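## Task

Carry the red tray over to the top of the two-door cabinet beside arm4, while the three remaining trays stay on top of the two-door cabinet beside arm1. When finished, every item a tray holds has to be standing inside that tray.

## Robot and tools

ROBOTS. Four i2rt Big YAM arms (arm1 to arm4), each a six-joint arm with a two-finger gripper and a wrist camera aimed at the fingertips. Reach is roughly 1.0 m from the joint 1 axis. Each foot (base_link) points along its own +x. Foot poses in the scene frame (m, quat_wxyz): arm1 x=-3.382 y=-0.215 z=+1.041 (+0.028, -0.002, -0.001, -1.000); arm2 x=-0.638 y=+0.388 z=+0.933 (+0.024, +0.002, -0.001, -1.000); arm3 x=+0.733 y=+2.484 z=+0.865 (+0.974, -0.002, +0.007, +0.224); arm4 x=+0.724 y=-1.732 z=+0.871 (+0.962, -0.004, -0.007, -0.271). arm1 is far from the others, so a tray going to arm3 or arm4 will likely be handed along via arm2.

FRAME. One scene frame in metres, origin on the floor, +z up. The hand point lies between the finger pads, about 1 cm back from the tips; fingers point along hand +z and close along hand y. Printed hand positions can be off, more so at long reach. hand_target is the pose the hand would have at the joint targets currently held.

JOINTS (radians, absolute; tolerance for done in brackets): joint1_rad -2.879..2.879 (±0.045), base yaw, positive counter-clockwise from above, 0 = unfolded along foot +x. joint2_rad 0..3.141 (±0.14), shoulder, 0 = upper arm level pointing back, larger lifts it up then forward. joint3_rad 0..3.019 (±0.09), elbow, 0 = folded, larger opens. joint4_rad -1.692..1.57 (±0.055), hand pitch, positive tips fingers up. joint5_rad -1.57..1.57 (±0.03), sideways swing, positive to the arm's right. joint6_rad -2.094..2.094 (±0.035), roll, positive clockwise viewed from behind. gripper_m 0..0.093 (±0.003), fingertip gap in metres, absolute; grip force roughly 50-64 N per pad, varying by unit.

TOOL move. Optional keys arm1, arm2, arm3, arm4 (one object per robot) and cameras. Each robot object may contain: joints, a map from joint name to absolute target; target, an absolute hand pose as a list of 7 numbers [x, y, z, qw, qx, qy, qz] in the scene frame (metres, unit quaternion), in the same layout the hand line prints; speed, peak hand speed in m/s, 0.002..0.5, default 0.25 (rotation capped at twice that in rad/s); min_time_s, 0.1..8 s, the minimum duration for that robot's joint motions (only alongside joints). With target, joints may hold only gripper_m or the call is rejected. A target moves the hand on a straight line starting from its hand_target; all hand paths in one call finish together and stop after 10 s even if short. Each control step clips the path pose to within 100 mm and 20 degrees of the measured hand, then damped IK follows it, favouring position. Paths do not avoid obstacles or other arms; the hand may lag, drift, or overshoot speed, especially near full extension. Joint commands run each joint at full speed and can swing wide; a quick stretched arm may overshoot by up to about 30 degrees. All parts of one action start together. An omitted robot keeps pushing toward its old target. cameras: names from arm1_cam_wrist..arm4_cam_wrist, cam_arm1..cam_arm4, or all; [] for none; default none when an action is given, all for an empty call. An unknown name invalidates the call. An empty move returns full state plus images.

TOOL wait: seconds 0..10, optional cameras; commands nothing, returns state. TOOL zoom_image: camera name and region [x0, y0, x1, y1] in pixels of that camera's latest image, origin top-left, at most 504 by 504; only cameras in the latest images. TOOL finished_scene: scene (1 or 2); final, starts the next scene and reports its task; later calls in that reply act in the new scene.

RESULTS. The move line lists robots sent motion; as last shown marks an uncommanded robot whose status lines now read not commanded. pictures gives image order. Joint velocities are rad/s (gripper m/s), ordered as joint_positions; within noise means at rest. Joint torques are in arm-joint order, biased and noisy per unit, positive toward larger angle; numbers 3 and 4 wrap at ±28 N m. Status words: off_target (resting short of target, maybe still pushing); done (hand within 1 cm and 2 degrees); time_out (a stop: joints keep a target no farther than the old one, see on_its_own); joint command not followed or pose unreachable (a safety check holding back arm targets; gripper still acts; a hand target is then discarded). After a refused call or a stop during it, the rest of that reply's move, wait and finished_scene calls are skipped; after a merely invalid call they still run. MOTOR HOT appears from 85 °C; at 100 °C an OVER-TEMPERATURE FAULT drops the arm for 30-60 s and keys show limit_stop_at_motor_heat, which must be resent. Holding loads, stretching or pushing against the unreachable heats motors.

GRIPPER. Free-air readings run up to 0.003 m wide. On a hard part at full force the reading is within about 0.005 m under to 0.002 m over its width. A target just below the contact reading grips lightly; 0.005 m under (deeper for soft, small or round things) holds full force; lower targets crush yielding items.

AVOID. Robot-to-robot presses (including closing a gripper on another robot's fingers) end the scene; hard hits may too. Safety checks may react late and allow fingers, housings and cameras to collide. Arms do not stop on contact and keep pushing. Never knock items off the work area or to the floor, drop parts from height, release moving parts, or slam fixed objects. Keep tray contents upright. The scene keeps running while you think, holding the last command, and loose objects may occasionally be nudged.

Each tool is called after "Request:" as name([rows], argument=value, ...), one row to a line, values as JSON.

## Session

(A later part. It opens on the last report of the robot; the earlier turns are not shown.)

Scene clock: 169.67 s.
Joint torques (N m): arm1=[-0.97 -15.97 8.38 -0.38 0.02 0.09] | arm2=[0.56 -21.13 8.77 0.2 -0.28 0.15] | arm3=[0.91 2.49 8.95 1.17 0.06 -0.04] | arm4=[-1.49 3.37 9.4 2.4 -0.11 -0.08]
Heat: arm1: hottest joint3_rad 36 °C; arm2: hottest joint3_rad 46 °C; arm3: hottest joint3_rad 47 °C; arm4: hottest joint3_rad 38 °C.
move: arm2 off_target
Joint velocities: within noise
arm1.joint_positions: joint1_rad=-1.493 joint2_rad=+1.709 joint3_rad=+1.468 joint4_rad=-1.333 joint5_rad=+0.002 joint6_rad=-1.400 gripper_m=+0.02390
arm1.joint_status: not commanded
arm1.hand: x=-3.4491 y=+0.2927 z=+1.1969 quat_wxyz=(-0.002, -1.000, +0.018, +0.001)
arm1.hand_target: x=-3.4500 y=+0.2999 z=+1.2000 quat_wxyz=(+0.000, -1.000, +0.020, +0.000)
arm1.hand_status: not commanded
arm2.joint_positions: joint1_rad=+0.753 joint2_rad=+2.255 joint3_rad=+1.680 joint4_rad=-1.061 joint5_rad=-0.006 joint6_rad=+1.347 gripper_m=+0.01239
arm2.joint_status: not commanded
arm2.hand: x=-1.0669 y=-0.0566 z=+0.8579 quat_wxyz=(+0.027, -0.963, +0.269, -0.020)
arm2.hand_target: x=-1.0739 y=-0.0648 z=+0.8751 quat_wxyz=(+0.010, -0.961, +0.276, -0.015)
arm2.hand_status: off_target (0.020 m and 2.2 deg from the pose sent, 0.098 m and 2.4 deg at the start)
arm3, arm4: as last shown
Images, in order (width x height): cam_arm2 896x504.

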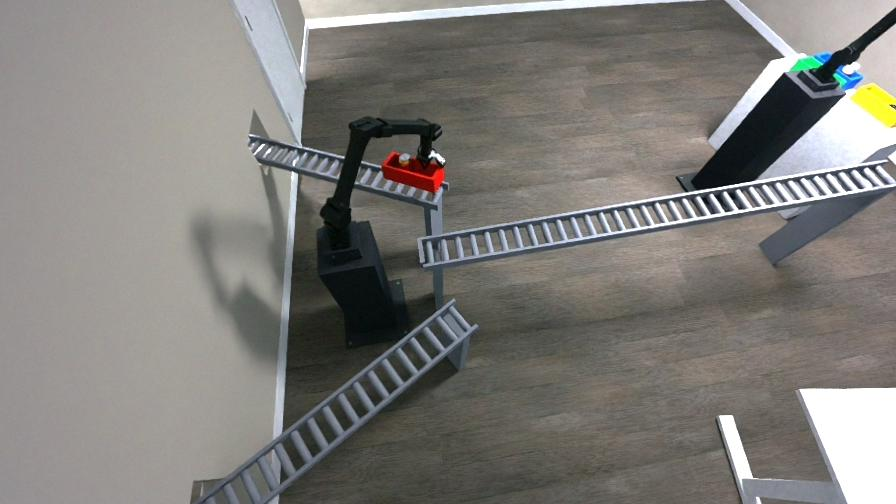

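Request:
move(arm2={"target":[-1.074,-0.065,0.825,-0.02,0.961,-0.276,0.015],"speed":0.1}, cameras=["cam_arm2"])

Request:
zoom_image(camera="cam_arm2", region=[370, 140, 470, 220])

Scene clock: 174.57 s.
Joint torques (N m): arm1=[-0.79 -15.74 8.46 -0.4 0.01 0.11] | arm2=[0.73 -21.71 8.8 0.03 -0.29 0.14] | arm3=[1.08 2.49 8.96 1.18 0.06 -0.05] | arm4=[-1.26 3.43 9.42 2.26 -0.13 -0.03]
Heat: arm1: hottest joint3_rad 36 °C; arm2: hottest joint3_rad 46 °C; arm3: hottest joint3_rad 47 °C; arm4: hottest joint3_rad 38 °C.
move: arm2 off_target
Joint velocities: within noise
arm1, arm3, arm4: as last shown
arm2.joint_positions: joint1_rad=+0.753 joint2_rad=+2.346 joint3_rad=+1.680 joint4_rad=-0.999 joint5_rad=+0.003 joint6_rad=+1.351 gripper_m=+0.01239
arm2.joint_status: not commanded
arm2.hand: x=-1.0640 y=-0.0516 z=+0.8030 quat_wxyz=(+0.041, -0.962, +0.271, -0.023)
arm2.hand_target: x=-1.0737 y=-0.0646 z=+0.8251 quat_wxyz=(+0.020, -0.961, +0.276, -0.015)
arm2.hand_status: off_target (0.028 m and 2.7 deg from the pose sent, 0.035 m and 1.3 deg at the start)
Images, in order (width x height): cam_arm2 896x504.

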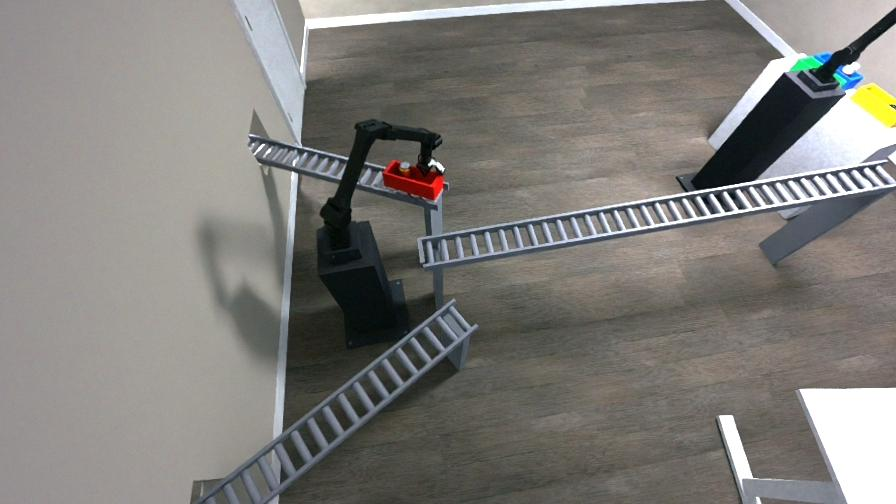

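Scaled by 5.040 from the camera's image (finer frame: 1280x720).

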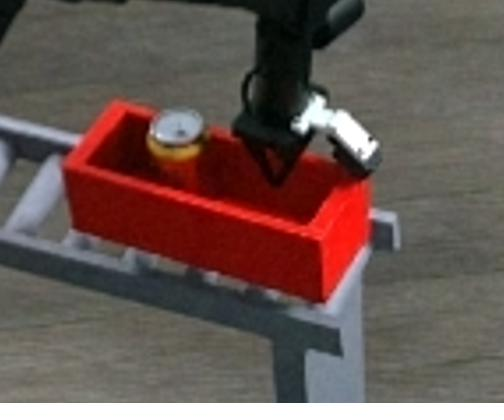

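Request:
move(arm2={"target":[-1.077,-0.071,0.79,-0.03,0.963,-0.268,0.005],"speed":0.08}, cameras=["cam_arm2"])

Request:
zoom_image(camera="cam_arm2", region=[370, 140, 470, 220])

Scene clock: 182.87 s.
Joint torques (N m): arm1=[-0.67 -15.97 8.39 -0.38 0.03 0.09] | arm2=[1.55 -21.89 10.45 -0.06 -0.22 0.1] | arm3=[1.08 2.37 8.99 1.2 0.07 -0.05] | arm4=[-0.38 4.01 9.57 2.4 -0.13 -0.04]
Heat: arm1: hottest joint3_rad 36 °C; arm2: hottest joint3_rad 45 °C; arm3: hottest joint3_rad 47 °C; arm4: hottest joint3_rad 38 °C.
move: arm2 off_target
Joint velocities: within noise
arm1: as last shown
arm2.joint_positions: joint1_rad=+0.755 joint2_rad=+2.415 joint3_rad=+1.691 joint4_rad=-0.969 joint5_rad=+0.029 joint6_rad=+1.351 gripper_m=+0.01239
arm2.joint_status: not commanded
arm2.hand: x=-1.0615 y=-0.0446 z=+0.7642 quat_wxyz=(+0.060, -0.961, +0.269, -0.019)
arm2.hand_target: x=-1.0760 y=-0.0702 z=+0.7909 quat_wxyz=(+0.030, -0.963, +0.268, -0.005)
arm2.hand_status: off_target (0.040 m and 3.8 deg from the pose sent, 0.027 m and 2.5 deg at the start)
arm3.joint_positions: joint1_rad=-0.423 joint2_rad=+0.637 joint3_rad=+1.333 joint4_rad=-1.526 joint5_rad=+0.222 joint6_rad=+0.654 gripper_m=+0.09396
arm3.joint_status: not commanded
arm3.hand: x=+0.9557 y=+2.4547 z=+1.3375 quat_wxyz=(-0.369, -0.322, -0.872, -0.018)
arm3.hand_target: x=+0.9552 y=+2.4547 z=+1.3501 quat_wxyz=(-0.382, -0.321, -0.866, -0.024)
arm3.hand_status: not commanded
arm4.joint_positions: joint1_rad=+0.000 joint2_rad=+0.635 joint3_rad=+1.447 joint4_rad=-1.142 joint5_rad=-0.231 joint6_rad=-0.553 gripper_m=+0.09396
arm4.joint_status: not commanded
arm4.hand: x=+0.9513 y=-1.8219 z=+1.4824 quat_wxyz=(-0.545, +0.070, -0.804, +0.228)
arm4.hand_target: x=+0.9479 y=-1.8198 z=+1.4928 quat_wxyz=(-0.552, +0.072, -0.797, +0.234)
arm4.hand_status: not commanded
Images, in order (width x height): cam_arm2 896x504.

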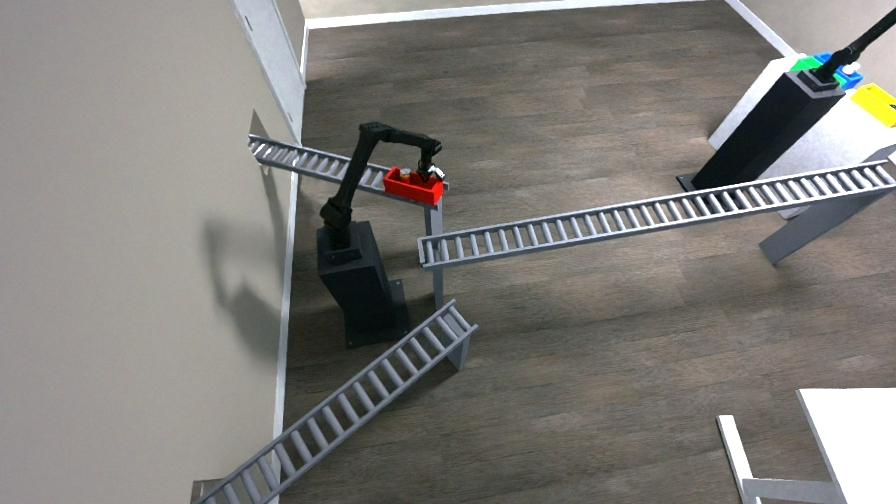

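Scaled by 5.040 from the camera's image (finer frame: 1280x720).

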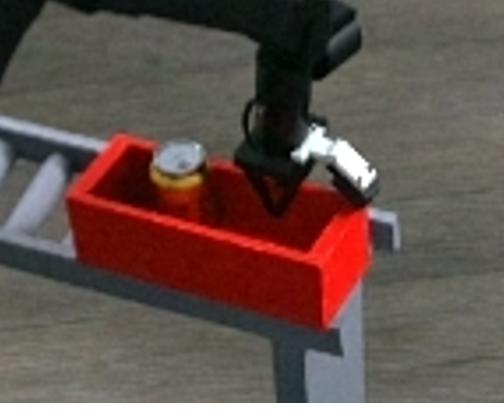

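Request:
move(arm2={"target":[-1.082,-0.076,0.84,0.025,0.963,-0.268,0.01],"speed":0.1}, cameras=["cam_arm2"])

Request:
zoom_image(camera="cam_arm2", region=[370, 140, 470, 220])

Scene clock: 188.83 s.
Joint torques (N m): arm1=[-0.91 -15.68 8.47 -0.39 0.01 0.08] | arm2=[0.09 -22.59 8.17 0.16 -0.53 -0.05] | arm3=[1.2 2.37 9.05 1.17 0.07 -0.05] | arm4=[-0.56 4.37 9.46 2.25 -0.11 -0.05]
Heat: arm1: hottest joint3_rad 36 °C; arm2: hottest joint3_rad 45 °C; arm3: hottest joint3_rad 47 °C; arm4: hottest joint3_rad 38 °C.
move: arm2 off_target
Joint velocities: within noise
arm1, arm3, arm4: as last shown
arm2.joint_positions: joint1_rad=+0.755 joint2_rad=+2.315 joint3_rad=+1.659 joint4_rad=-0.926 joint5_rad=-0.025 joint6_rad=+1.351 gripper_m=+0.01239
arm2.joint_status: not commanded
arm2.hand: x=-1.0706 y=-0.0671 z=+0.8145 quat_wxyz=(-0.002, -0.963, +0.270, -0.016)
arm2.hand_target: x=-1.0817 y=-0.0756 z=+0.8398 quat_wxyz=(-0.025, -0.963, +0.268, -0.010)
arm2.hand_status: off_target (0.029 m and 2.8 deg from the pose sent, 0.085 m and 9.8 deg at the start)
Images, in order (width x height): cam_arm2 896x504.

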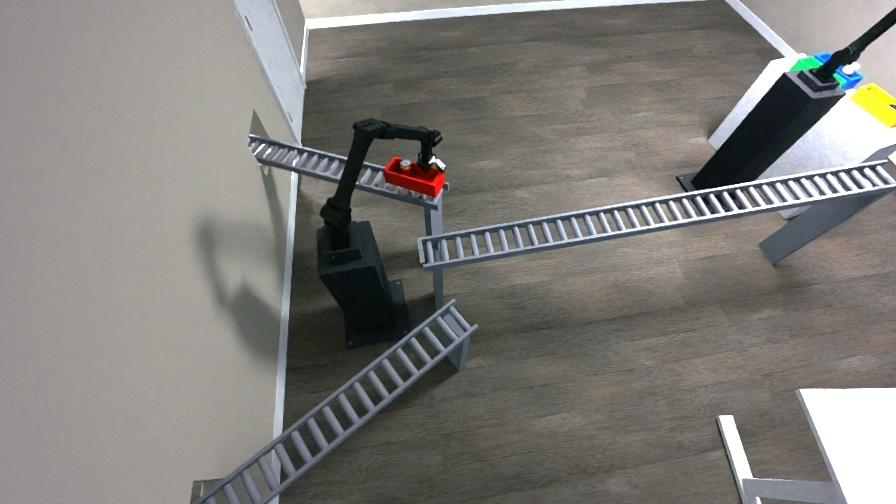

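Scaled by 5.040 from the camera's image (finer frame: 1280x720).

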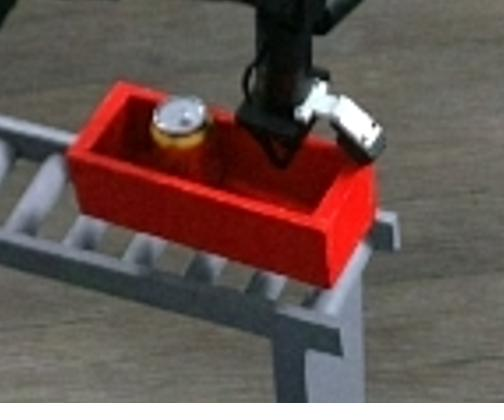

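Request:
move(arm2={"target":[-1.1,-0.106,0.84,0.025,0.963,-0.268,0.01],"speed":0.1})

Request:
move(arm2={"target":[-1.1,-0.106,0.815,0.025,0.963,-0.268,0.01],"speed":0.08}, cameras=["cam_arm2"])

Request:
zoom_image(camera="cam_arm2", region=[370, 140, 470, 220])

Scene clock: 203.00 s.
Joint torques (N m): arm1=[-0.91 -15.56 8.39 -0.39 0.02 0.08] | arm2=[1.55 -21.6 12.19 -0.57 -0.53 0.07] | arm3=[1.08 2.14 9.03 1.16 0.09 -0.06] | arm4=[-0.73 3.84 9.43 2.28 -0.15 -0.02]
Heat: arm1: hottest joint3_rad 36 °C; arm2: hottest joint3_rad 45 °C; arm3: hottest joint3_rad 47 °C; arm4: hottest joint3_rad 38 °C.
move: arm2 off_target
Joint velocities: within noise
arm1, arm3, arm4: as last shown
arm2.joint_positions: joint1_rad=+0.755 joint2_rad=+2.368 joint3_rad=+1.768 joint4_rad=-0.978 joint5_rad=-0.025 joint6_rad=+1.351 gripper_m=+0.01239
arm2.joint_status: not commanded
arm2.hand: x=-1.0884 y=-0.0856 z=+0.8154 quat_wxyz=(-0.004, -0.963, +0.270, -0.015)
arm2.hand_target: x=-1.0992 y=-0.1052 z=+0.8406 quat_wxyz=(-0.026, -0.963, +0.268, -0.010)
arm2.hand_status: off_target (0.034 m and 2.5 deg from the pose sent, 0.055 m and 2.8 deg at the start)
pictures: none

Scene clock: 204.03 s.
Joint torques (N m): arm1=[-0.79 -15.74 8.35 -0.4 0.02 0.08] | arm2=[1.08 -22.36 11.59 0.16 -0.53 0.04] | arm3=[1.14 2.43 8.95 1.18 0.09 -0.06] | arm4=[-0.21 3.49 9.48 2.37 -0.12 0]
Heat: arm1: hottest joint3_rad 36 °C; arm2: hottest joint3_rad 45 °C; arm3: hottest joint3_rad 47 °C; arm4: hottest joint3_rad 38 °C.
move: arm2 off_target
Joint velocities: within noise
arm1, arm3, arm4: as last shown
arm2.joint_positions: joint1_rad=+0.755 joint2_rad=+2.413 joint3_rad=+1.768 joint4_rad=-0.961 joint5_rad=-0.025 joint6_rad=+1.351 gripper_m=+0.01239
arm2.joint_status: not commanded
arm2.hand: x=-1.0831 y=-0.0803 z=+0.7870 quat_wxyz=(+0.009, -0.963, +0.270, -0.021)
arm2.hand_target: x=-1.0989 y=-0.1049 z=+0.8159 quat_wxyz=(-0.025, -0.963, +0.268, -0.010)
arm2.hand_status: off_target (0.042 m and 4.1 deg from the pose sent, 0.024 m and 2.5 deg at the start)
Images, in order (width x height): cam_arm2 896x504.

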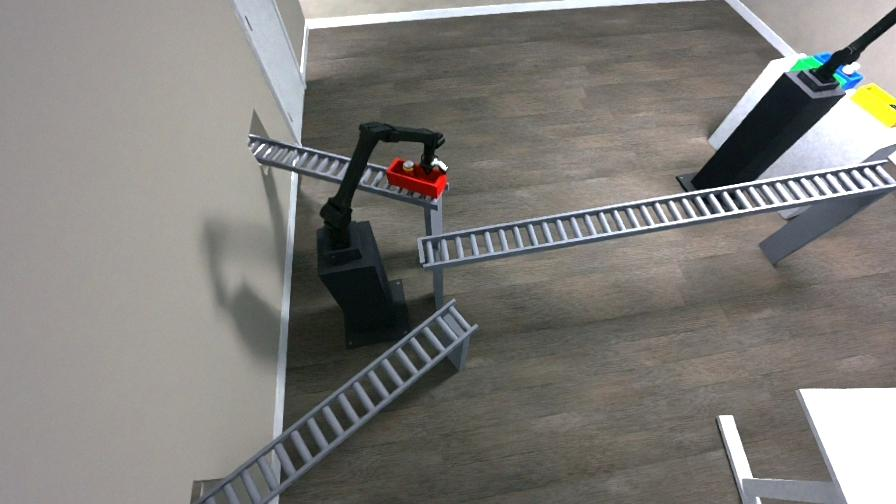

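Scaled by 5.040 from the camera's image (finer frame: 1280x720).

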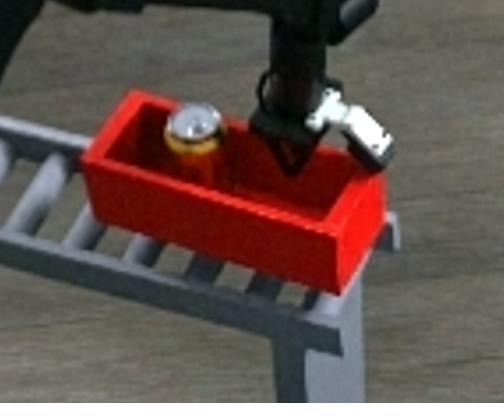

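Request:
move(arm2={"target":[-1.085,-0.140,0.83,0.03,0.963,-0.268,0.01],"speed":0.1}, cameras=["cam_arm2"])

Request:
zoom_image(camera="cam_arm2", region=[370, 140, 470, 220])

Scene clock: 208.73 s.
Joint torques (N m): arm1=[-0.79 -15.5 8.42 -0.38 0.01 0.11] | arm2=[0.44 -22.07 12.25 -0.54 -0.43 0.19] | arm3=[0.97 2.61 8.98 1.21 0.08 -0.05] | arm4=[-1.26 3.66 9.52 2.29 -0.13 -0.11]
Heat: arm1: hottest joint3_rad 36 °C; arm2: hottest joint3_rad 44 °C; arm3: hottest joint3_rad 47 °C; arm4: hottest joint3_rad 38 °C.
move: arm2 off_target
Joint velocities: within noise
arm1, arm3, arm4: as last shown
arm2.joint_positions: joint1_rad=+0.812 joint2_rad=+2.415 joint3_rad=+1.829 joint4_rad=-0.982 joint5_rad=-0.030 joint6_rad=+1.385 gripper_m=+0.01239
arm2.joint_status: not commanded
arm2.hand: x=-1.0700 y=-0.1228 z=+0.8049 quat_wxyz=(-0.009, -0.966, +0.259, -0.015)
arm2.hand_target: x=-1.0843 y=-0.1391 z=+0.8305 quat_wxyz=(-0.031, -0.963, +0.268, -0.010)
arm2.hand_status: off_target (0.034 m and 2.7 deg from the pose sent, 0.074 m and 4.6 deg at the start)
Images, in order (width x height): cam_arm2 896x504.

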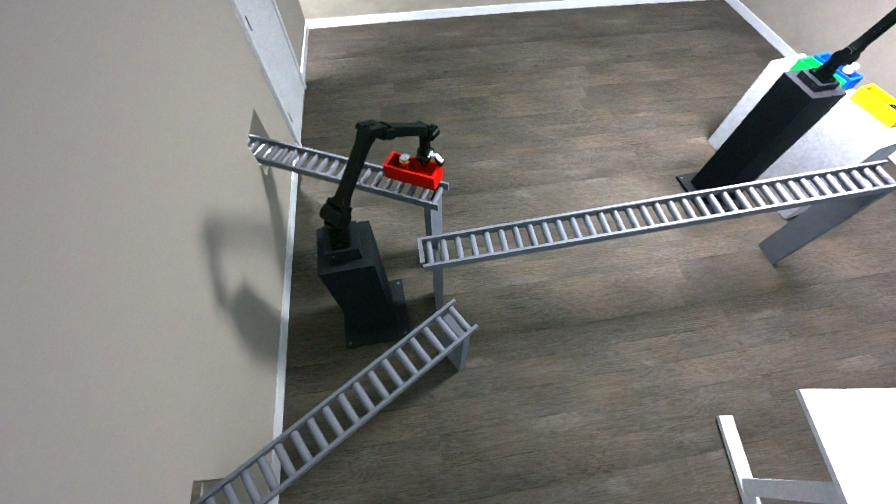

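Scaled by 5.040 from the camera's image (finer frame: 1280x720).

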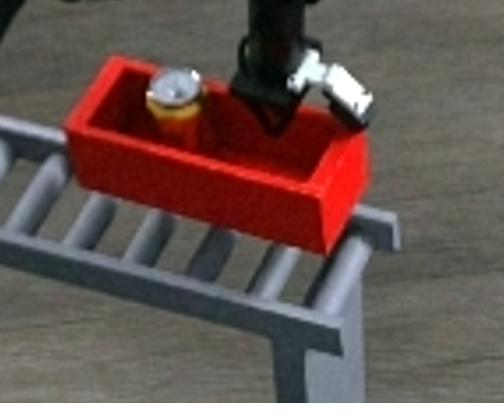

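Request:
move(arm2={"target":[-1.083,-0.137,0.795,0.03,0.963,-0.268,0.01],"speed":0.08}, cameras=["cam_arm2"])

Request:
zoom_image(camera="cam_arm2", region=[370, 140, 470, 220])

Scene clock: 213.30 s.
Joint torques (N m): arm1=[-0.91 -15.97 8.38 -0.38 0.02 0.1] | arm2=[0.38 -23.18 10.58 0.21 -0.44 0.17] | arm3=[0.79 2.61 8.91 1.17 0.09 -0.06] | arm4=[-0.67 3.25 9.48 2.4 -0.13 -0.02]
Heat: arm1: hottest joint3_rad 36 °C; arm2: hottest joint3_rad 44 °C; arm3: hottest joint3_rad 47 °C; arm4: hottest joint3_rad 38 °C.
move: arm2 off_target
Joint velocities: within noise
arm1, arm3, arm4: as last shown
arm2.joint_positions: joint1_rad=+0.812 joint2_rad=+2.471 joint3_rad=+1.829 joint4_rad=-0.944 joint5_rad=-0.030 joint6_rad=+1.385 gripper_m=+0.01239
arm2.joint_status: not commanded
arm2.hand: x=-1.0657 y=-0.1181 z=+0.7682 quat_wxyz=(+0.000, -0.966, +0.259, -0.019)
arm2.hand_target: x=-1.0823 y=-0.1361 z=+0.7958 quat_wxyz=(-0.030, -0.963, +0.268, -0.010)
arm2.hand_status: off_target (0.037 m and 3.7 deg from the pose sent, 0.022 m and 2.7 deg at the start)
Images, in order (width x height): cam_arm2 896x504.

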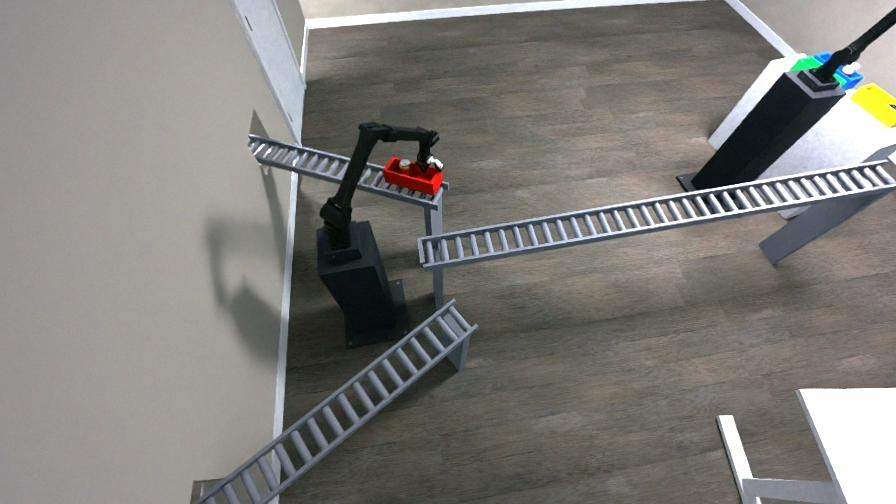

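Scaled by 5.040 from the camera's image (finer frame: 1280x720).

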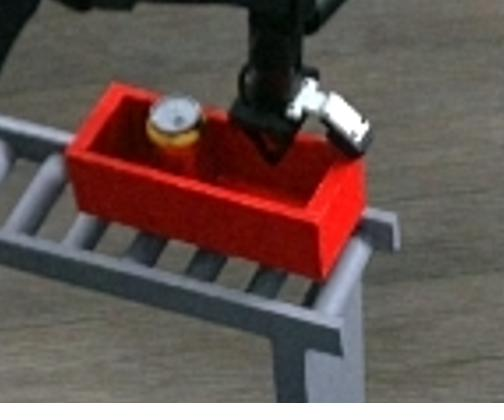

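Request:
move(arm2={"target":[-1.079,-0.131,0.775,0.03,0.963,-0.268,0.01],"speed":0.06}, cameras=["cam_arm2"])

Request:
zoom_image(camera="cam_arm2", region=[370, 140, 470, 220])

Scene clock: 217.23 s.
Joint torques (N m): arm1=[-0.79 -15.79 8.4 -0.36 0.01 0.09] | arm2=[-0.09 -22.3 8.23 0.35 -0.46 0.17] | arm3=[1.08 2.61 8.94 1.16 0.09 -0.05] | arm4=[-0.97 3.66 9.46 2.28 -0.13 -0.09]
Heat: arm1: hottest joint3_rad 37 °C; arm2: hottest joint3_rad 44 °C; arm3: hottest joint3_rad 47 °C; arm4: hottest joint3_rad 38 °C.
move: arm2 off_target
Joint velocities: within noise
arm1.joint_positions: joint1_rad=-1.493 joint2_rad=+1.709 joint3_rad=+1.468 joint4_rad=-1.333 joint5_rad=+0.002 joint6_rad=-1.400 gripper_m=+0.02390
arm1.joint_status: not commanded
arm1.hand: x=-3.4491 y=+0.2927 z=+1.1969 quat_wxyz=(-0.002, -1.000, +0.018, +0.001)
arm1.hand_target: x=-3.4500 y=+0.2999 z=+1.2000 quat_wxyz=(+0.000, -1.000, +0.020, +0.000)
arm1.hand_status: not commanded
arm2.joint_positions: joint1_rad=+0.812 joint2_rad=+2.481 joint3_rad=+1.829 joint4_rad=-0.901 joint5_rad=-0.030 joint6_rad=+1.385 gripper_m=+0.01239
arm2.joint_status: not commanded
arm2.hand: x=-1.0708 y=-0.1241 z=+0.7623 quat_wxyz=(-0.015, -0.966, +0.259, -0.011)
arm2.hand_target: x=-1.0789 y=-0.1308 z=+0.7750 quat_wxyz=(-0.030, -0.963, +0.268, -0.010)
arm2.hand_status: off_target (0.017 m and 2.0 deg from the pose sent, 0.020 m and 3.7 deg at the start)
arm3, arm4: as last shown
Images, in order (width x height): cam_arm2 896x504.

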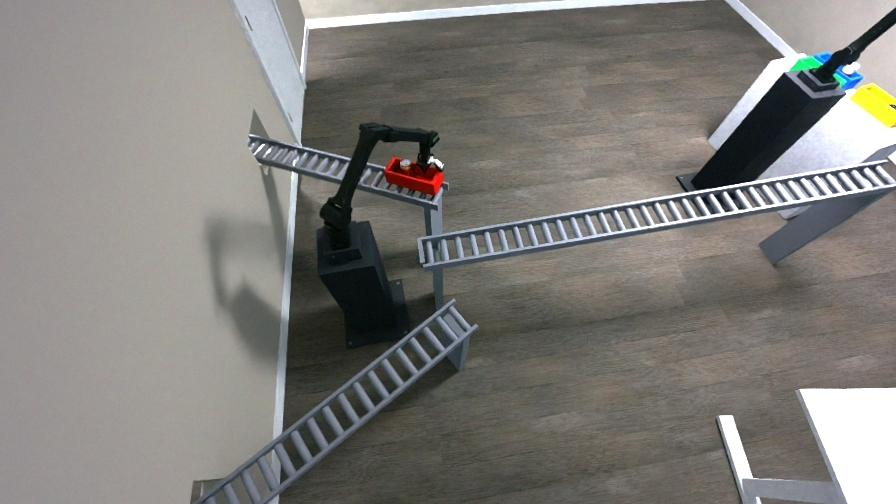

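Scaled by 5.040 from the camera's image (finer frame: 1280x720).

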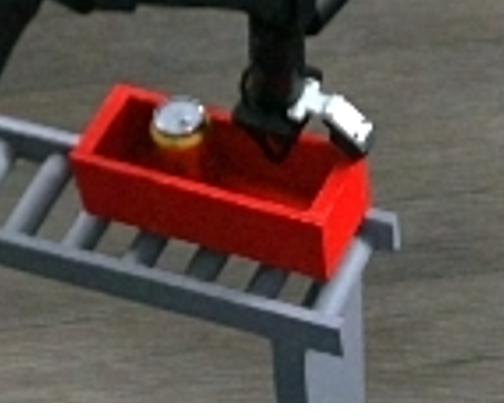

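Request:
move(arm2={"target":[-1.074,-0.121,0.80,0.03,0.963,-0.268,0.01],"speed":0.06})

Request:
move(arm2={"target":[-1.074,-0.119,0.775,0.025,0.963,-0.268,0.01],"speed":0.06}, cameras=["cam_arm2"])

Request:
zoom_image(camera="cam_arm2", region=[370, 140, 470, 220])

Scene clock: 223.40 s.
Joint torques (N m): arm1=[-0.73 -16.03 8.43 -0.38 0.01 0.09] | arm2=[-0.26 -25 7.84 -0.02 -0.55 0.13] | arm3=[1.08 2.55 8.95 1.14 0.08 -0.05] | arm4=[-0.73 3.78 9.52 2.21 -0.13 -0.07]
Heat: arm1: hottest joint3_rad 37 °C; arm2: hottest joint3_rad 44 °C; arm3: hottest joint3_rad 47 °C; arm4: hottest joint3_rad 38 °C.
move: arm2 off_target
Joint velocities: within noise
arm1, arm3, arm4: as last shown
arm2.joint_positions: joint1_rad=+0.812 joint2_rad=+2.456 joint3_rad=+1.771 joint4_rad=-0.900 joint5_rad=-0.027 joint6_rad=+1.385 gripper_m=+0.01239
arm2.joint_status: not commanded
arm2.hand: x=-1.0578 y=-0.1083 z=+0.7603 quat_wxyz=(+0.000, -0.966, +0.259, -0.017)
arm2.hand_target: x=-1.0735 y=-0.1203 z=+0.7994 quat_wxyz=(-0.030, -0.963, +0.268, -0.010)
arm2.hand_status: off_target (0.045 m and 3.7 deg from the pose sent, 0.038 m and 2.0 deg at the start)
pictures: none

Scene clock: 224.37 s.
Joint torques (N m): arm1=[-0.79 -15.85 8.42 -0.36 0 0.1] | arm2=[-0.21 -21.95 8.8 0.31 -0.38 0.13] | arm3=[1.14 2.61 8.95 1.2 0.08 -0.05] | arm4=[-1.03 3.78 9.51 2.35 -0.16 -0.04]
Heat: arm1: hottest joint3_rad 37 °C; arm2: hottest joint3_rad 44 °C; arm3: hottest joint3_rad 47 °C; arm4: hottest joint3_rad 38 °C.
move: arm2 off_target
Joint velocities: within noise
arm1: as last shown
arm2.joint_positions: joint1_rad=+0.812 joint2_rad=+2.456 joint3_rad=+1.771 joint4_rad=-0.884 joint5_rad=-0.027 joint6_rad=+1.385 gripper_m=+0.01239
arm2.joint_status: not commanded
arm2.hand: x=-1.0606 y=-0.1111 z=+0.7606 quat_wxyz=(-0.007, -0.966, +0.259, -0.014)
arm2.hand_target: x=-1.0738 y=-0.1186 z=+0.7751 quat_wxyz=(-0.025, -0.963, +0.268, -0.010)
arm2.hand_status: off_target (0.021 m and 2.3 deg from the pose sent, 0.024 m and 3.1 deg at the start)
arm3.joint_positions: joint1_rad=-0.423 joint2_rad=+0.637 joint3_rad=+1.333 joint4_rad=-1.526 joint5_rad=+0.222 joint6_rad=+0.654 gripper_m=+0.09396
arm3.joint_status: not commanded
arm3.hand: x=+0.9557 y=+2.4547 z=+1.3375 quat_wxyz=(-0.369, -0.322, -0.872, -0.018)
arm3.hand_target: x=+0.9552 y=+2.4547 z=+1.3501 quat_wxyz=(-0.382, -0.321, -0.866, -0.024)
arm3.hand_status: not commanded
arm4.joint_positions: joint1_rad=+0.000 joint2_rad=+0.635 joint3_rad=+1.447 joint4_rad=-1.142 joint5_rad=-0.231 joint6_rad=-0.553 gripper_m=+0.09396
arm4.joint_status: not commanded
arm4.hand: x=+0.9513 y=-1.8219 z=+1.4824 quat_wxyz=(-0.545, +0.070, -0.804, +0.228)
arm4.hand_target: x=+0.9479 y=-1.8198 z=+1.4928 quat_wxyz=(-0.552, +0.072, -0.797, +0.234)
arm4.hand_status: not commanded
Images, in order (width x height): cam_arm2 896x504.

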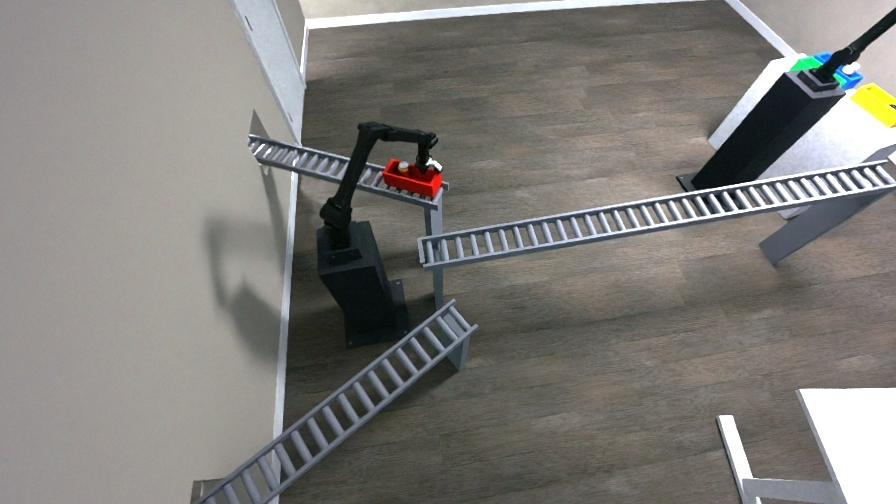

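Scaled by 5.040 from the camera's image (finer frame: 1280x720).

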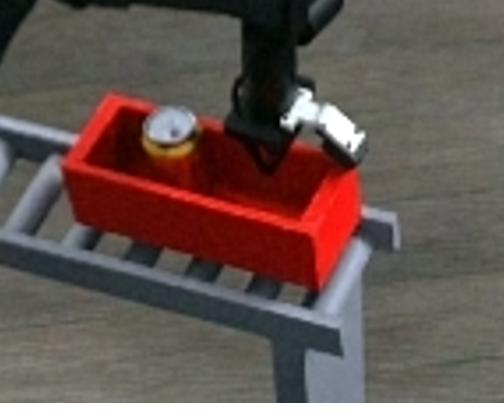

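Request:
move(arm2={"target":[-1.074,-0.119,0.755,0.02,0.963,-0.268,0.005],"speed":0.06})

Request:
move(arm2={"target":[-1.074,-0.119,0.735,0.015,0.963,-0.268,0.0],"speed":0.06}, cameras=["cam_arm2"])

Request:
zoom_image(camera="cam_arm2", region=[370, 140, 470, 220])

Scene clock: 228.07 s.
Joint torques (N m): arm1=[-0.97 -15.79 8.39 -0.4 0.01 0.09] | arm2=[0.09 -19.55 9.83 0.65 0.05 0.13] | arm3=[1.14 2.55 8.98 1.17 0.08 -0.05] | arm4=[-0.56 3.72 9.47 2.17 -0.11 0]
Heat: arm1: hottest joint3_rad 37 °C; arm2: hottest joint3_rad 44 °C; arm3: hottest joint3_rad 47 °C; arm4: hottest joint3_rad 38 °C.
move: arm2 off_target
Joint velocities: within noise
arm1, arm3, arm4: as last shown
arm2.joint_positions: joint1_rad=+0.812 joint2_rad=+2.459 joint3_rad=+1.771 joint4_rad=-0.874 joint5_rad=-0.023 joint6_rad=+1.385 gripper_m=+0.01239
arm2.joint_status: not commanded
arm2.hand: x=-1.0621 y=-0.1119 z=+0.7584 quat_wxyz=(-0.010, -0.966, +0.259, -0.011)
arm2.hand_target: x=-1.0736 y=-0.1185 z=+0.7552 quat_wxyz=(-0.020, -0.963, +0.268, -0.005)
arm2.hand_status: off_target (0.014 m and 1.7 deg from the pose sent, 0.017 m and 2.0 deg at the start)
pictures: none

Scene clock: 229.03 s.
Joint torques (N m): arm1=[-1.03 -15.62 8.39 -0.36 0.01 0.1] | arm2=[0.26 -17.2 10.63 1.46 0.42 0.17] | arm3=[1.03 2.61 8.96 1.17 0.08 -0.05] | arm4=[-0.85 3.66 9.43 2.3 -0.13 -0.02]
Heat: arm1: hottest joint3_rad 37 °C; arm2: hottest joint3_rad 44 °C; arm3: hottest joint3_rad 47 °C; arm4: hottest joint3_rad 38 °C.
move: arm2 off_target
Joint velocities: within noise
arm1, arm3, arm4: as last shown
arm2.joint_positions: joint1_rad=+0.812 joint2_rad=+2.462 joint3_rad=+1.772 joint4_rad=-0.873 joint5_rad=-0.018 joint6_rad=+1.385 gripper_m=+0.01239
arm2.joint_status: not commanded
arm2.hand: x=-1.0627 y=-0.1112 z=+0.7571 quat_wxyz=(-0.008, -0.966, +0.259, -0.008)
arm2.hand_target: x=-1.0728 y=-0.1177 z=+0.7358 quat_wxyz=(-0.015, -0.963, +0.268, +0.000)
arm2.hand_status: off_target (0.026 m and 1.6 deg from the pose sent, 0.027 m and 1.7 deg at the start)
Images, in order (width x height): cam_arm2 896x504.

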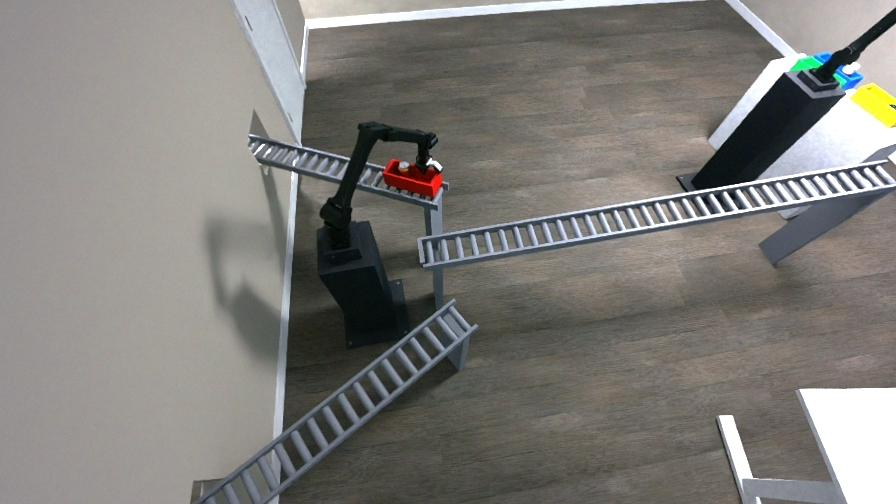

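Scaled by 5.040 from the camera's image (finer frame: 1280x720).

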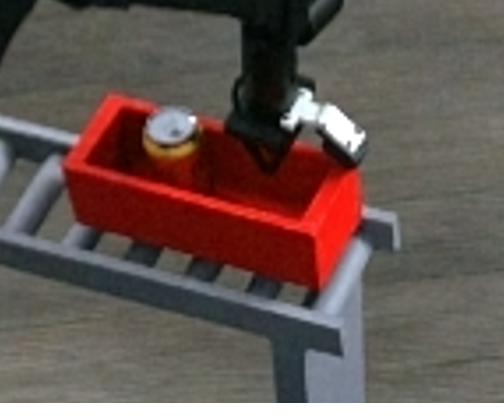

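Request:
move(arm2={"target":[-1.067,-0.108,0.805,0.025,0.963,-0.27,0.005],"speed":0.06})

Request:
move(arm2={"target":[-1.067,-0.107,0.77,0.02,0.963,-0.27,0.005],"speed":0.06}, cameras=["cam_arm2"])

Request:
zoom_image(camera="cam_arm2", region=[370, 140, 470, 220])

Scene clock: 234.40 s.
Joint torques (N m): arm1=[-0.85 -15.97 8.36 -0.34 -0.01 0.1] | arm2=[-0.21 -24.64 7.94 -0.5 -0.46 0.09] | arm3=[1.26 2.49 8.95 1.21 0.07 -0.06] | arm4=[-0.62 3.6 9.47 2.25 -0.13 -0.07]
Heat: arm1: hottest joint3_rad 37 °C; arm2: hottest joint3_rad 45 °C; arm3: hottest joint3_rad 47 °C; arm4: hottest joint3_rad 38 °C.
move: arm2 off_target
Joint velocities: within noise
arm1, arm3, arm4: as last shown
arm2.joint_positions: joint1_rad=+0.811 joint2_rad=+2.412 joint3_rad=+1.709 joint4_rad=-0.868 joint5_rad=-0.016 joint6_rad=+1.392 gripper_m=+0.01239
arm2.joint_status: not commanded
arm2.hand: x=-1.0533 y=-0.0992 z=+0.7695 quat_wxyz=(-0.004, -0.965, +0.263, -0.009)
arm2.hand_target: x=-1.0667 y=-0.1075 z=+0.8043 quat_wxyz=(-0.025, -0.963, +0.270, -0.005)
arm2.hand_status: off_target (0.039 m and 2.6 deg from the pose sent, 0.048 m and 2.3 deg at the start)
pictures: none

Scene clock: 235.63 s.
Joint torques (N m): arm1=[-0.62 -15.68 8.46 -0.4 0.02 0.1] | arm2=[-0.38 -22.24 8.91 0.27 -0.34 0.1] | arm3=[1.08 2.55 8.99 1.18 0.06 -0.04] | arm4=[-0.79 3.31 9.63 2.36 -0.17 -0.04]
Heat: arm1: hottest joint3_rad 37 °C; arm2: hottest joint3_rad 45 °C; arm3: hottest joint3_rad 47 °C; arm4: hottest joint3_rad 38 °C.
move: arm2 off_target
Joint velocities: within noise
arm1, arm3, arm4: as last shown
arm2.joint_positions: joint1_rad=+0.811 joint2_rad=+2.442 joint3_rad=+1.709 joint4_rad=-0.851 joint5_rad=-0.014 joint6_rad=+1.392 gripper_m=+0.01239
arm2.joint_status: not commanded
arm2.hand: x=-1.0505 y=-0.0957 z=+0.7513 quat_wxyz=(+0.002, -0.965, +0.263, -0.011)
arm2.hand_target: x=-1.0666 y=-0.1065 z=+0.7703 quat_wxyz=(-0.020, -0.963, +0.270, -0.005)
arm2.hand_status: off_target (0.027 m and 2.8 deg from the pose sent, 0.016 m and 2.1 deg at the start)
Images, in order (width x height): cam_arm2 896x504.

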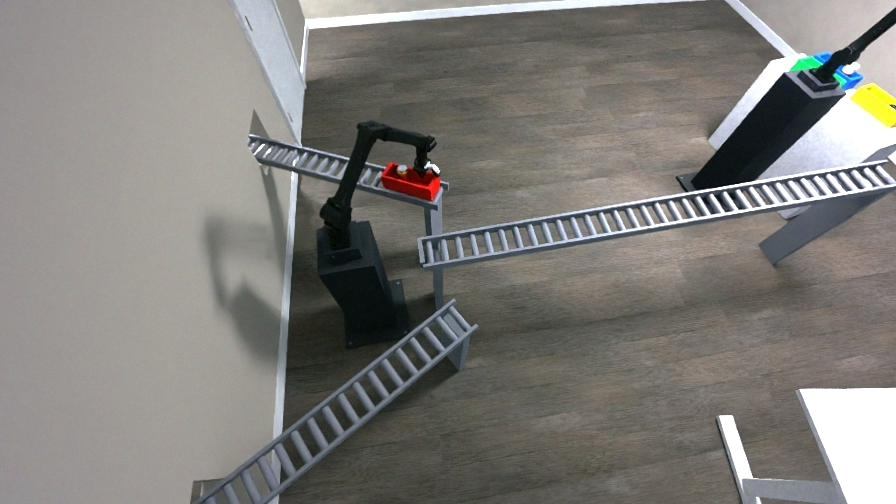

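Scaled by 5.040 from the camera's image (finer frame: 1280x720).

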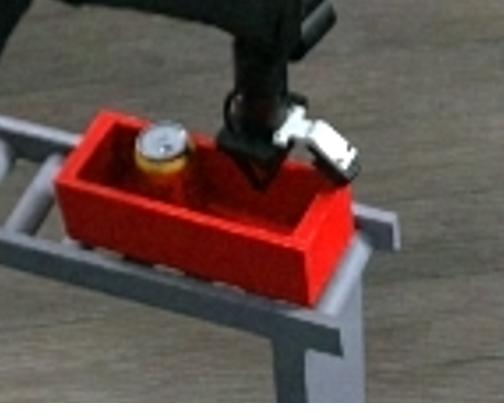

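Request:
move(arm2={"target":[-1.069,-0.111,0.745,0.02,0.963,-0.27,0.003],"speed":0.06})

Request:
move(arm2={"target":[-1.069,-0.110,0.725,0.015,0.963,-0.27,-0.003],"speed":0.06}, cameras=["cam_arm2"])

Request:
zoom_image(camera="cam_arm2", region=[370, 140, 470, 220])

Scene clock: 239.17 s.
Joint torques (N m): arm1=[-0.67 -15.62 8.4 -0.39 0.01 0.09] | arm2=[-0.03 -20.13 10.41 0.55 -0.05 0.11] | arm3=[1.2 2.55 9.02 1.18 0.08 -0.05] | arm4=[-0.38 3.66 9.4 2.24 -0.14 -0.05]
Heat: arm1: hottest joint3_rad 37 °C; arm2: hottest joint3_rad 45 °C; arm3: hottest joint3_rad 47 °C; arm4: hottest joint3_rad 38 °C.
move: arm2 off_target
Joint velocities: within noise
arm1, arm3, arm4: as last shown
arm2.joint_positions: joint1_rad=+0.811 joint2_rad=+2.467 joint3_rad=+1.716 joint4_rad=-0.829 joint5_rad=-0.017 joint6_rad=+1.392 gripper_m=+0.01239
arm2.joint_status: not commanded
arm2.hand: x=-1.0507 y=-0.0968 z=+0.7377 quat_wxyz=(+0.000, -0.965, +0.263, -0.012)
arm2.hand_target: x=-1.0683 y=-0.1103 z=+0.7457 quat_wxyz=(-0.020, -0.963, +0.270, -0.003)
arm2.hand_status: off_target (0.024 m and 2.6 deg from the pose sent, 0.025 m and 2.8 deg at the start)
pictures: none

Scene clock: 240.13 s.
Joint torques (N m): arm1=[-0.85 -15.68 8.36 -0.38 0.02 0.11] | arm2=[0.26 -17.67 10.89 1.26 0.42 0.15] | arm3=[1.32 2.61 9.01 1.18 0.08 -0.05] | arm4=[-0.44 3.43 9.72 2.36 -0.16 -0.02]
Heat: arm1: hottest joint3_rad 37 °C; arm2: hottest joint3_rad 45 °C; arm3: hottest joint3_rad 47 °C; arm4: hottest joint3_rad 38 °C.
move: arm2 off_target
Joint velocities: within noise
arm1.joint_positions: joint1_rad=-1.493 joint2_rad=+1.709 joint3_rad=+1.468 joint4_rad=-1.333 joint5_rad=+0.002 joint6_rad=-1.400 gripper_m=+0.02390
arm1.joint_status: not commanded
arm1.hand: x=-3.4491 y=+0.2927 z=+1.1969 quat_wxyz=(-0.002, -1.000, +0.018, +0.001)
arm1.hand_target: x=-3.4500 y=+0.2999 z=+1.2000 quat_wxyz=(+0.000, -1.000, +0.020, +0.000)
arm1.hand_status: not commanded
arm2.joint_positions: joint1_rad=+0.811 joint2_rad=+2.471 joint3_rad=+1.722 joint4_rad=-0.828 joint5_rad=-0.013 joint6_rad=+1.389 gripper_m=+0.01239
arm2.joint_status: not commanded
arm2.hand: x=-1.0526 y=-0.0978 z=+0.7367 quat_wxyz=(-0.001, -0.965, +0.261, -0.009)
arm2.hand_target: x=-1.0680 y=-0.1090 z=+0.7258 quat_wxyz=(-0.015, -0.963, +0.270, +0.003)
arm2.hand_status: off_target (0.024 m and 2.4 deg from the pose sent, 0.026 m and 2.5 deg at the start)
arm3, arm4: as last shown
Images, in order (width x height): cam_arm2 896x504.

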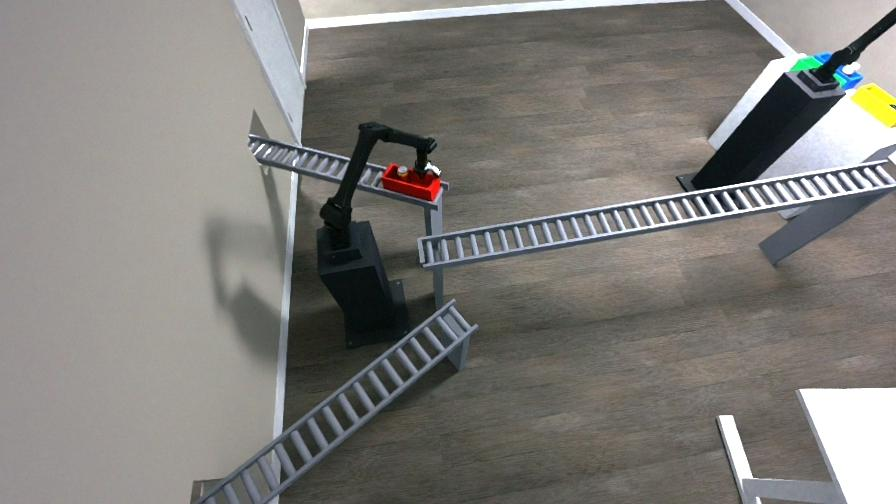

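Scaled by 5.040 from the camera's image (finer frame: 1280x720).

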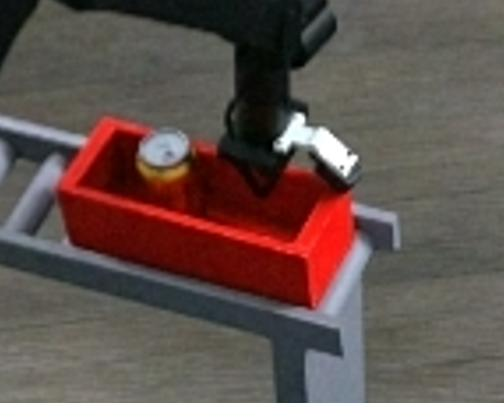

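Request:
move(arm2={"target":[-1.066,-0.108,0.71,0.01,0.963,-0.27,-0.012],"speed":0.06})

Request:
move(arm2={"joints":{"gripper_m":0.025}})

Request:
move(arm2={"target":[-1.066,-0.108,0.95,0,0.963,-0.27,0],"speed":0.15}, cameras=["cam_arm2","arm2_cam_wrist"])

Scene clock: 243.77 s.
Joint torques (N m): arm1=[-0.91 -15.74 8.46 -0.39 0 0.1] | arm2=[0.79 -16.38 10.26 2.18 0.58 0.21] | arm3=[1.14 2.61 8.92 1.14 0.07 -0.06] | arm4=[-0.79 4.07 9.65 2.35 -0.11 -0.05]
Heat: arm1: hottest joint3_rad 37 °C; arm2: hottest joint3_rad 45 °C; arm3: hottest joint3_rad 47 °C; arm4: hottest joint3_rad 38 °C.
move: arm2 off_target
Joint velocities: within noise
arm1, arm3, arm4: as last shown
arm2.joint_positions: joint1_rad=+0.811 joint2_rad=+2.472 joint3_rad=+1.722 joint4_rad=-0.826 joint5_rad=+0.004 joint6_rad=+1.389 gripper_m=+0.01239
arm2.joint_status: not commanded
arm2.hand: x=-1.0550 y=-0.0960 z=+0.7362 quat_wxyz=(+0.003, -0.965, +0.261, -0.001)
arm2.hand_target: x=-1.0644 y=-0.1063 z=+0.7115 quat_wxyz=(-0.010, -0.963, +0.270, +0.012)
arm2.hand_status: off_target (0.031 m and 2.3 deg from the pose sent, 0.032 m and 2.8 deg at the start)
pictures: none

Scene clock: 244.60 s.
Joint torques (N m): arm1=[-0.79 -15.62 8.39 -0.4 0.02 0.09] | arm2=[0.62 -18.2 9.02 0.77 -0.12 0.18] | arm3=[1.08 2.49 8.95 1.18 0.06 -0.05] | arm4=[-1.2 3.9 9.5 2.48 -0.15 -0.04]
Heat: arm1: hottest joint3_rad 37 °C; arm2: hottest joint3_rad 45 °C; arm3: hottest joint3_rad 47 °C; arm4: hottest joint3_rad 38 °C.
move: arm2 done
Joint velocities: within noise
arm1: as last shown
arm2.joint_positions: joint1_rad=+0.814 joint2_rad=+2.499 joint3_rad=+1.734 joint4_rad=-0.789 joint5_rad=+0.020 joint6_rad=+1.393 gripper_m=+0.02495
arm2.joint_status: all done
arm2.hand: x=-1.0599 y=-0.1002 z=+0.7229 quat_wxyz=(-0.004, -0.965, +0.262, +0.011)
arm2.hand_target: x=-1.0645 y=-0.1064 z=+0.7115 quat_wxyz=(-0.010, -0.963, +0.270, +0.012)
arm2.hand_status: not commanded
arm3.joint_positions: joint1_rad=-0.423 joint2_rad=+0.637 joint3_rad=+1.333 joint4_rad=-1.526 joint5_rad=+0.222 joint6_rad=+0.654 gripper_m=+0.09396
arm3.joint_status: not commanded
arm3.hand: x=+0.9557 y=+2.4547 z=+1.3375 quat_wxyz=(-0.369, -0.322, -0.872, -0.018)
arm3.hand_target: x=+0.9552 y=+2.4547 z=+1.3501 quat_wxyz=(-0.382, -0.321, -0.866, -0.024)
arm3.hand_status: not commanded
arm4.joint_positions: joint1_rad=+0.000 joint2_rad=+0.635 joint3_rad=+1.447 joint4_rad=-1.142 joint5_rad=-0.231 joint6_rad=-0.553 gripper_m=+0.09396
arm4.joint_status: not commanded
arm4.hand: x=+0.9513 y=-1.8219 z=+1.4824 quat_wxyz=(-0.545, +0.070, -0.804, +0.228)
arm4.hand_target: x=+0.9479 y=-1.8198 z=+1.4928 quat_wxyz=(-0.552, +0.072, -0.797, +0.234)
arm4.hand_status: not commanded
pictures: none

Scene clock: 246.93 s.
Joint torques (N m): arm1=[-0.91 -16.09 8.39 -0.36 0.01 0.08] | arm2=[0.32 -19.49 11.37 -0.2 -0.1 0.17] | arm3=[1.03 2.73 8.98 1.17 0.08 -0.05] | arm4=[-1.08 3.78 9.58 2.43 -0.17 0.02]
Heat: arm1: hottest joint3_rad 37 °C; arm2: hottest joint3_rad 45 °C; arm3: hottest joint3_rad 47 °C; arm4: hottest joint3_rad 38 °C.
move: arm2 off_target
Joint velocities: within noise
arm1, arm3, arm4: as last shown
arm2.joint_positions: joint1_rad=+0.814 joint2_rad=+2.184 joint3_rad=+1.799 joint4_rad=-1.201 joint5_rad=+0.007 joint6_rad=+1.393 gripper_m=+0.02496
arm2.joint_status: not commanded
arm2.hand: x=-1.0591 y=-0.1014 z=+0.9424 quat_wxyz=(+0.007, -0.965, +0.262, -0.002)
arm2.hand_target: x=-1.0658 y=-0.1078 z=+0.9501 quat_wxyz=(+0.000, -0.963, +0.270, +0.000)
arm2.hand_status: off_target (0.012 m and 1.3 deg from the pose sent, 0.227 m and 1.6 deg at the start)
pictures: arm2_cam_wrist, cam_arm2
Images, in order (width x height): arm2_cam_wrist 896x504, cam_arm2 896x504.

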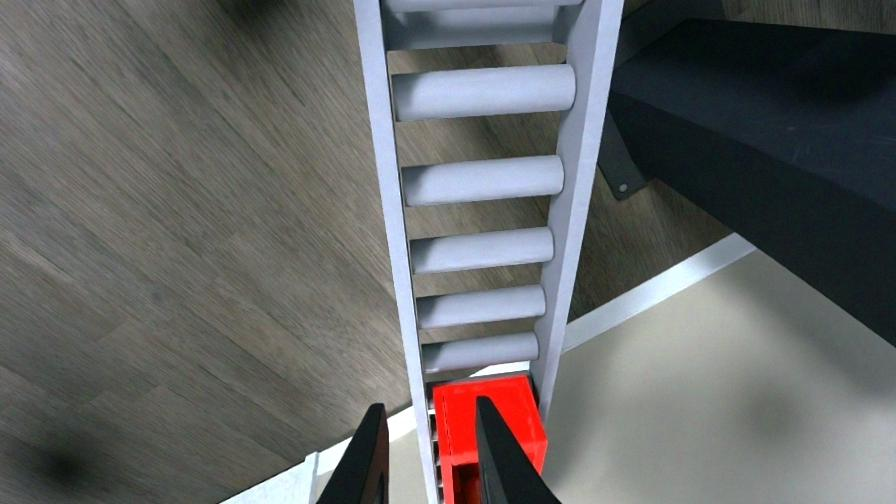

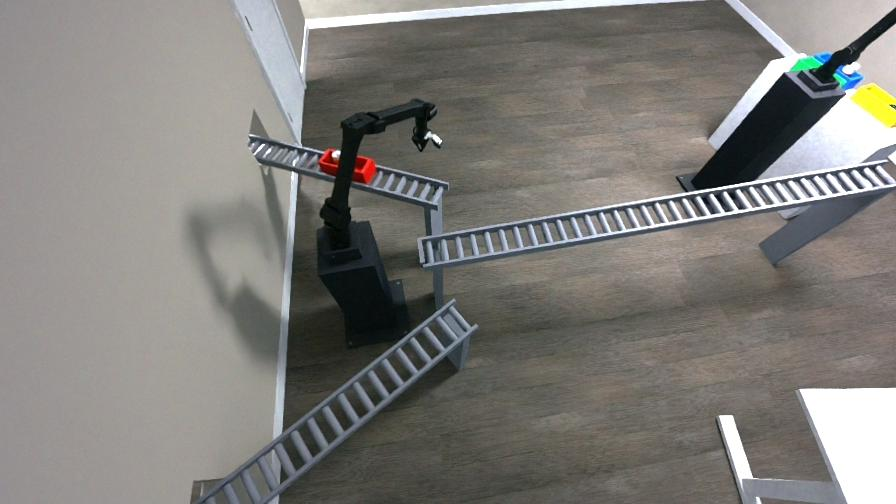

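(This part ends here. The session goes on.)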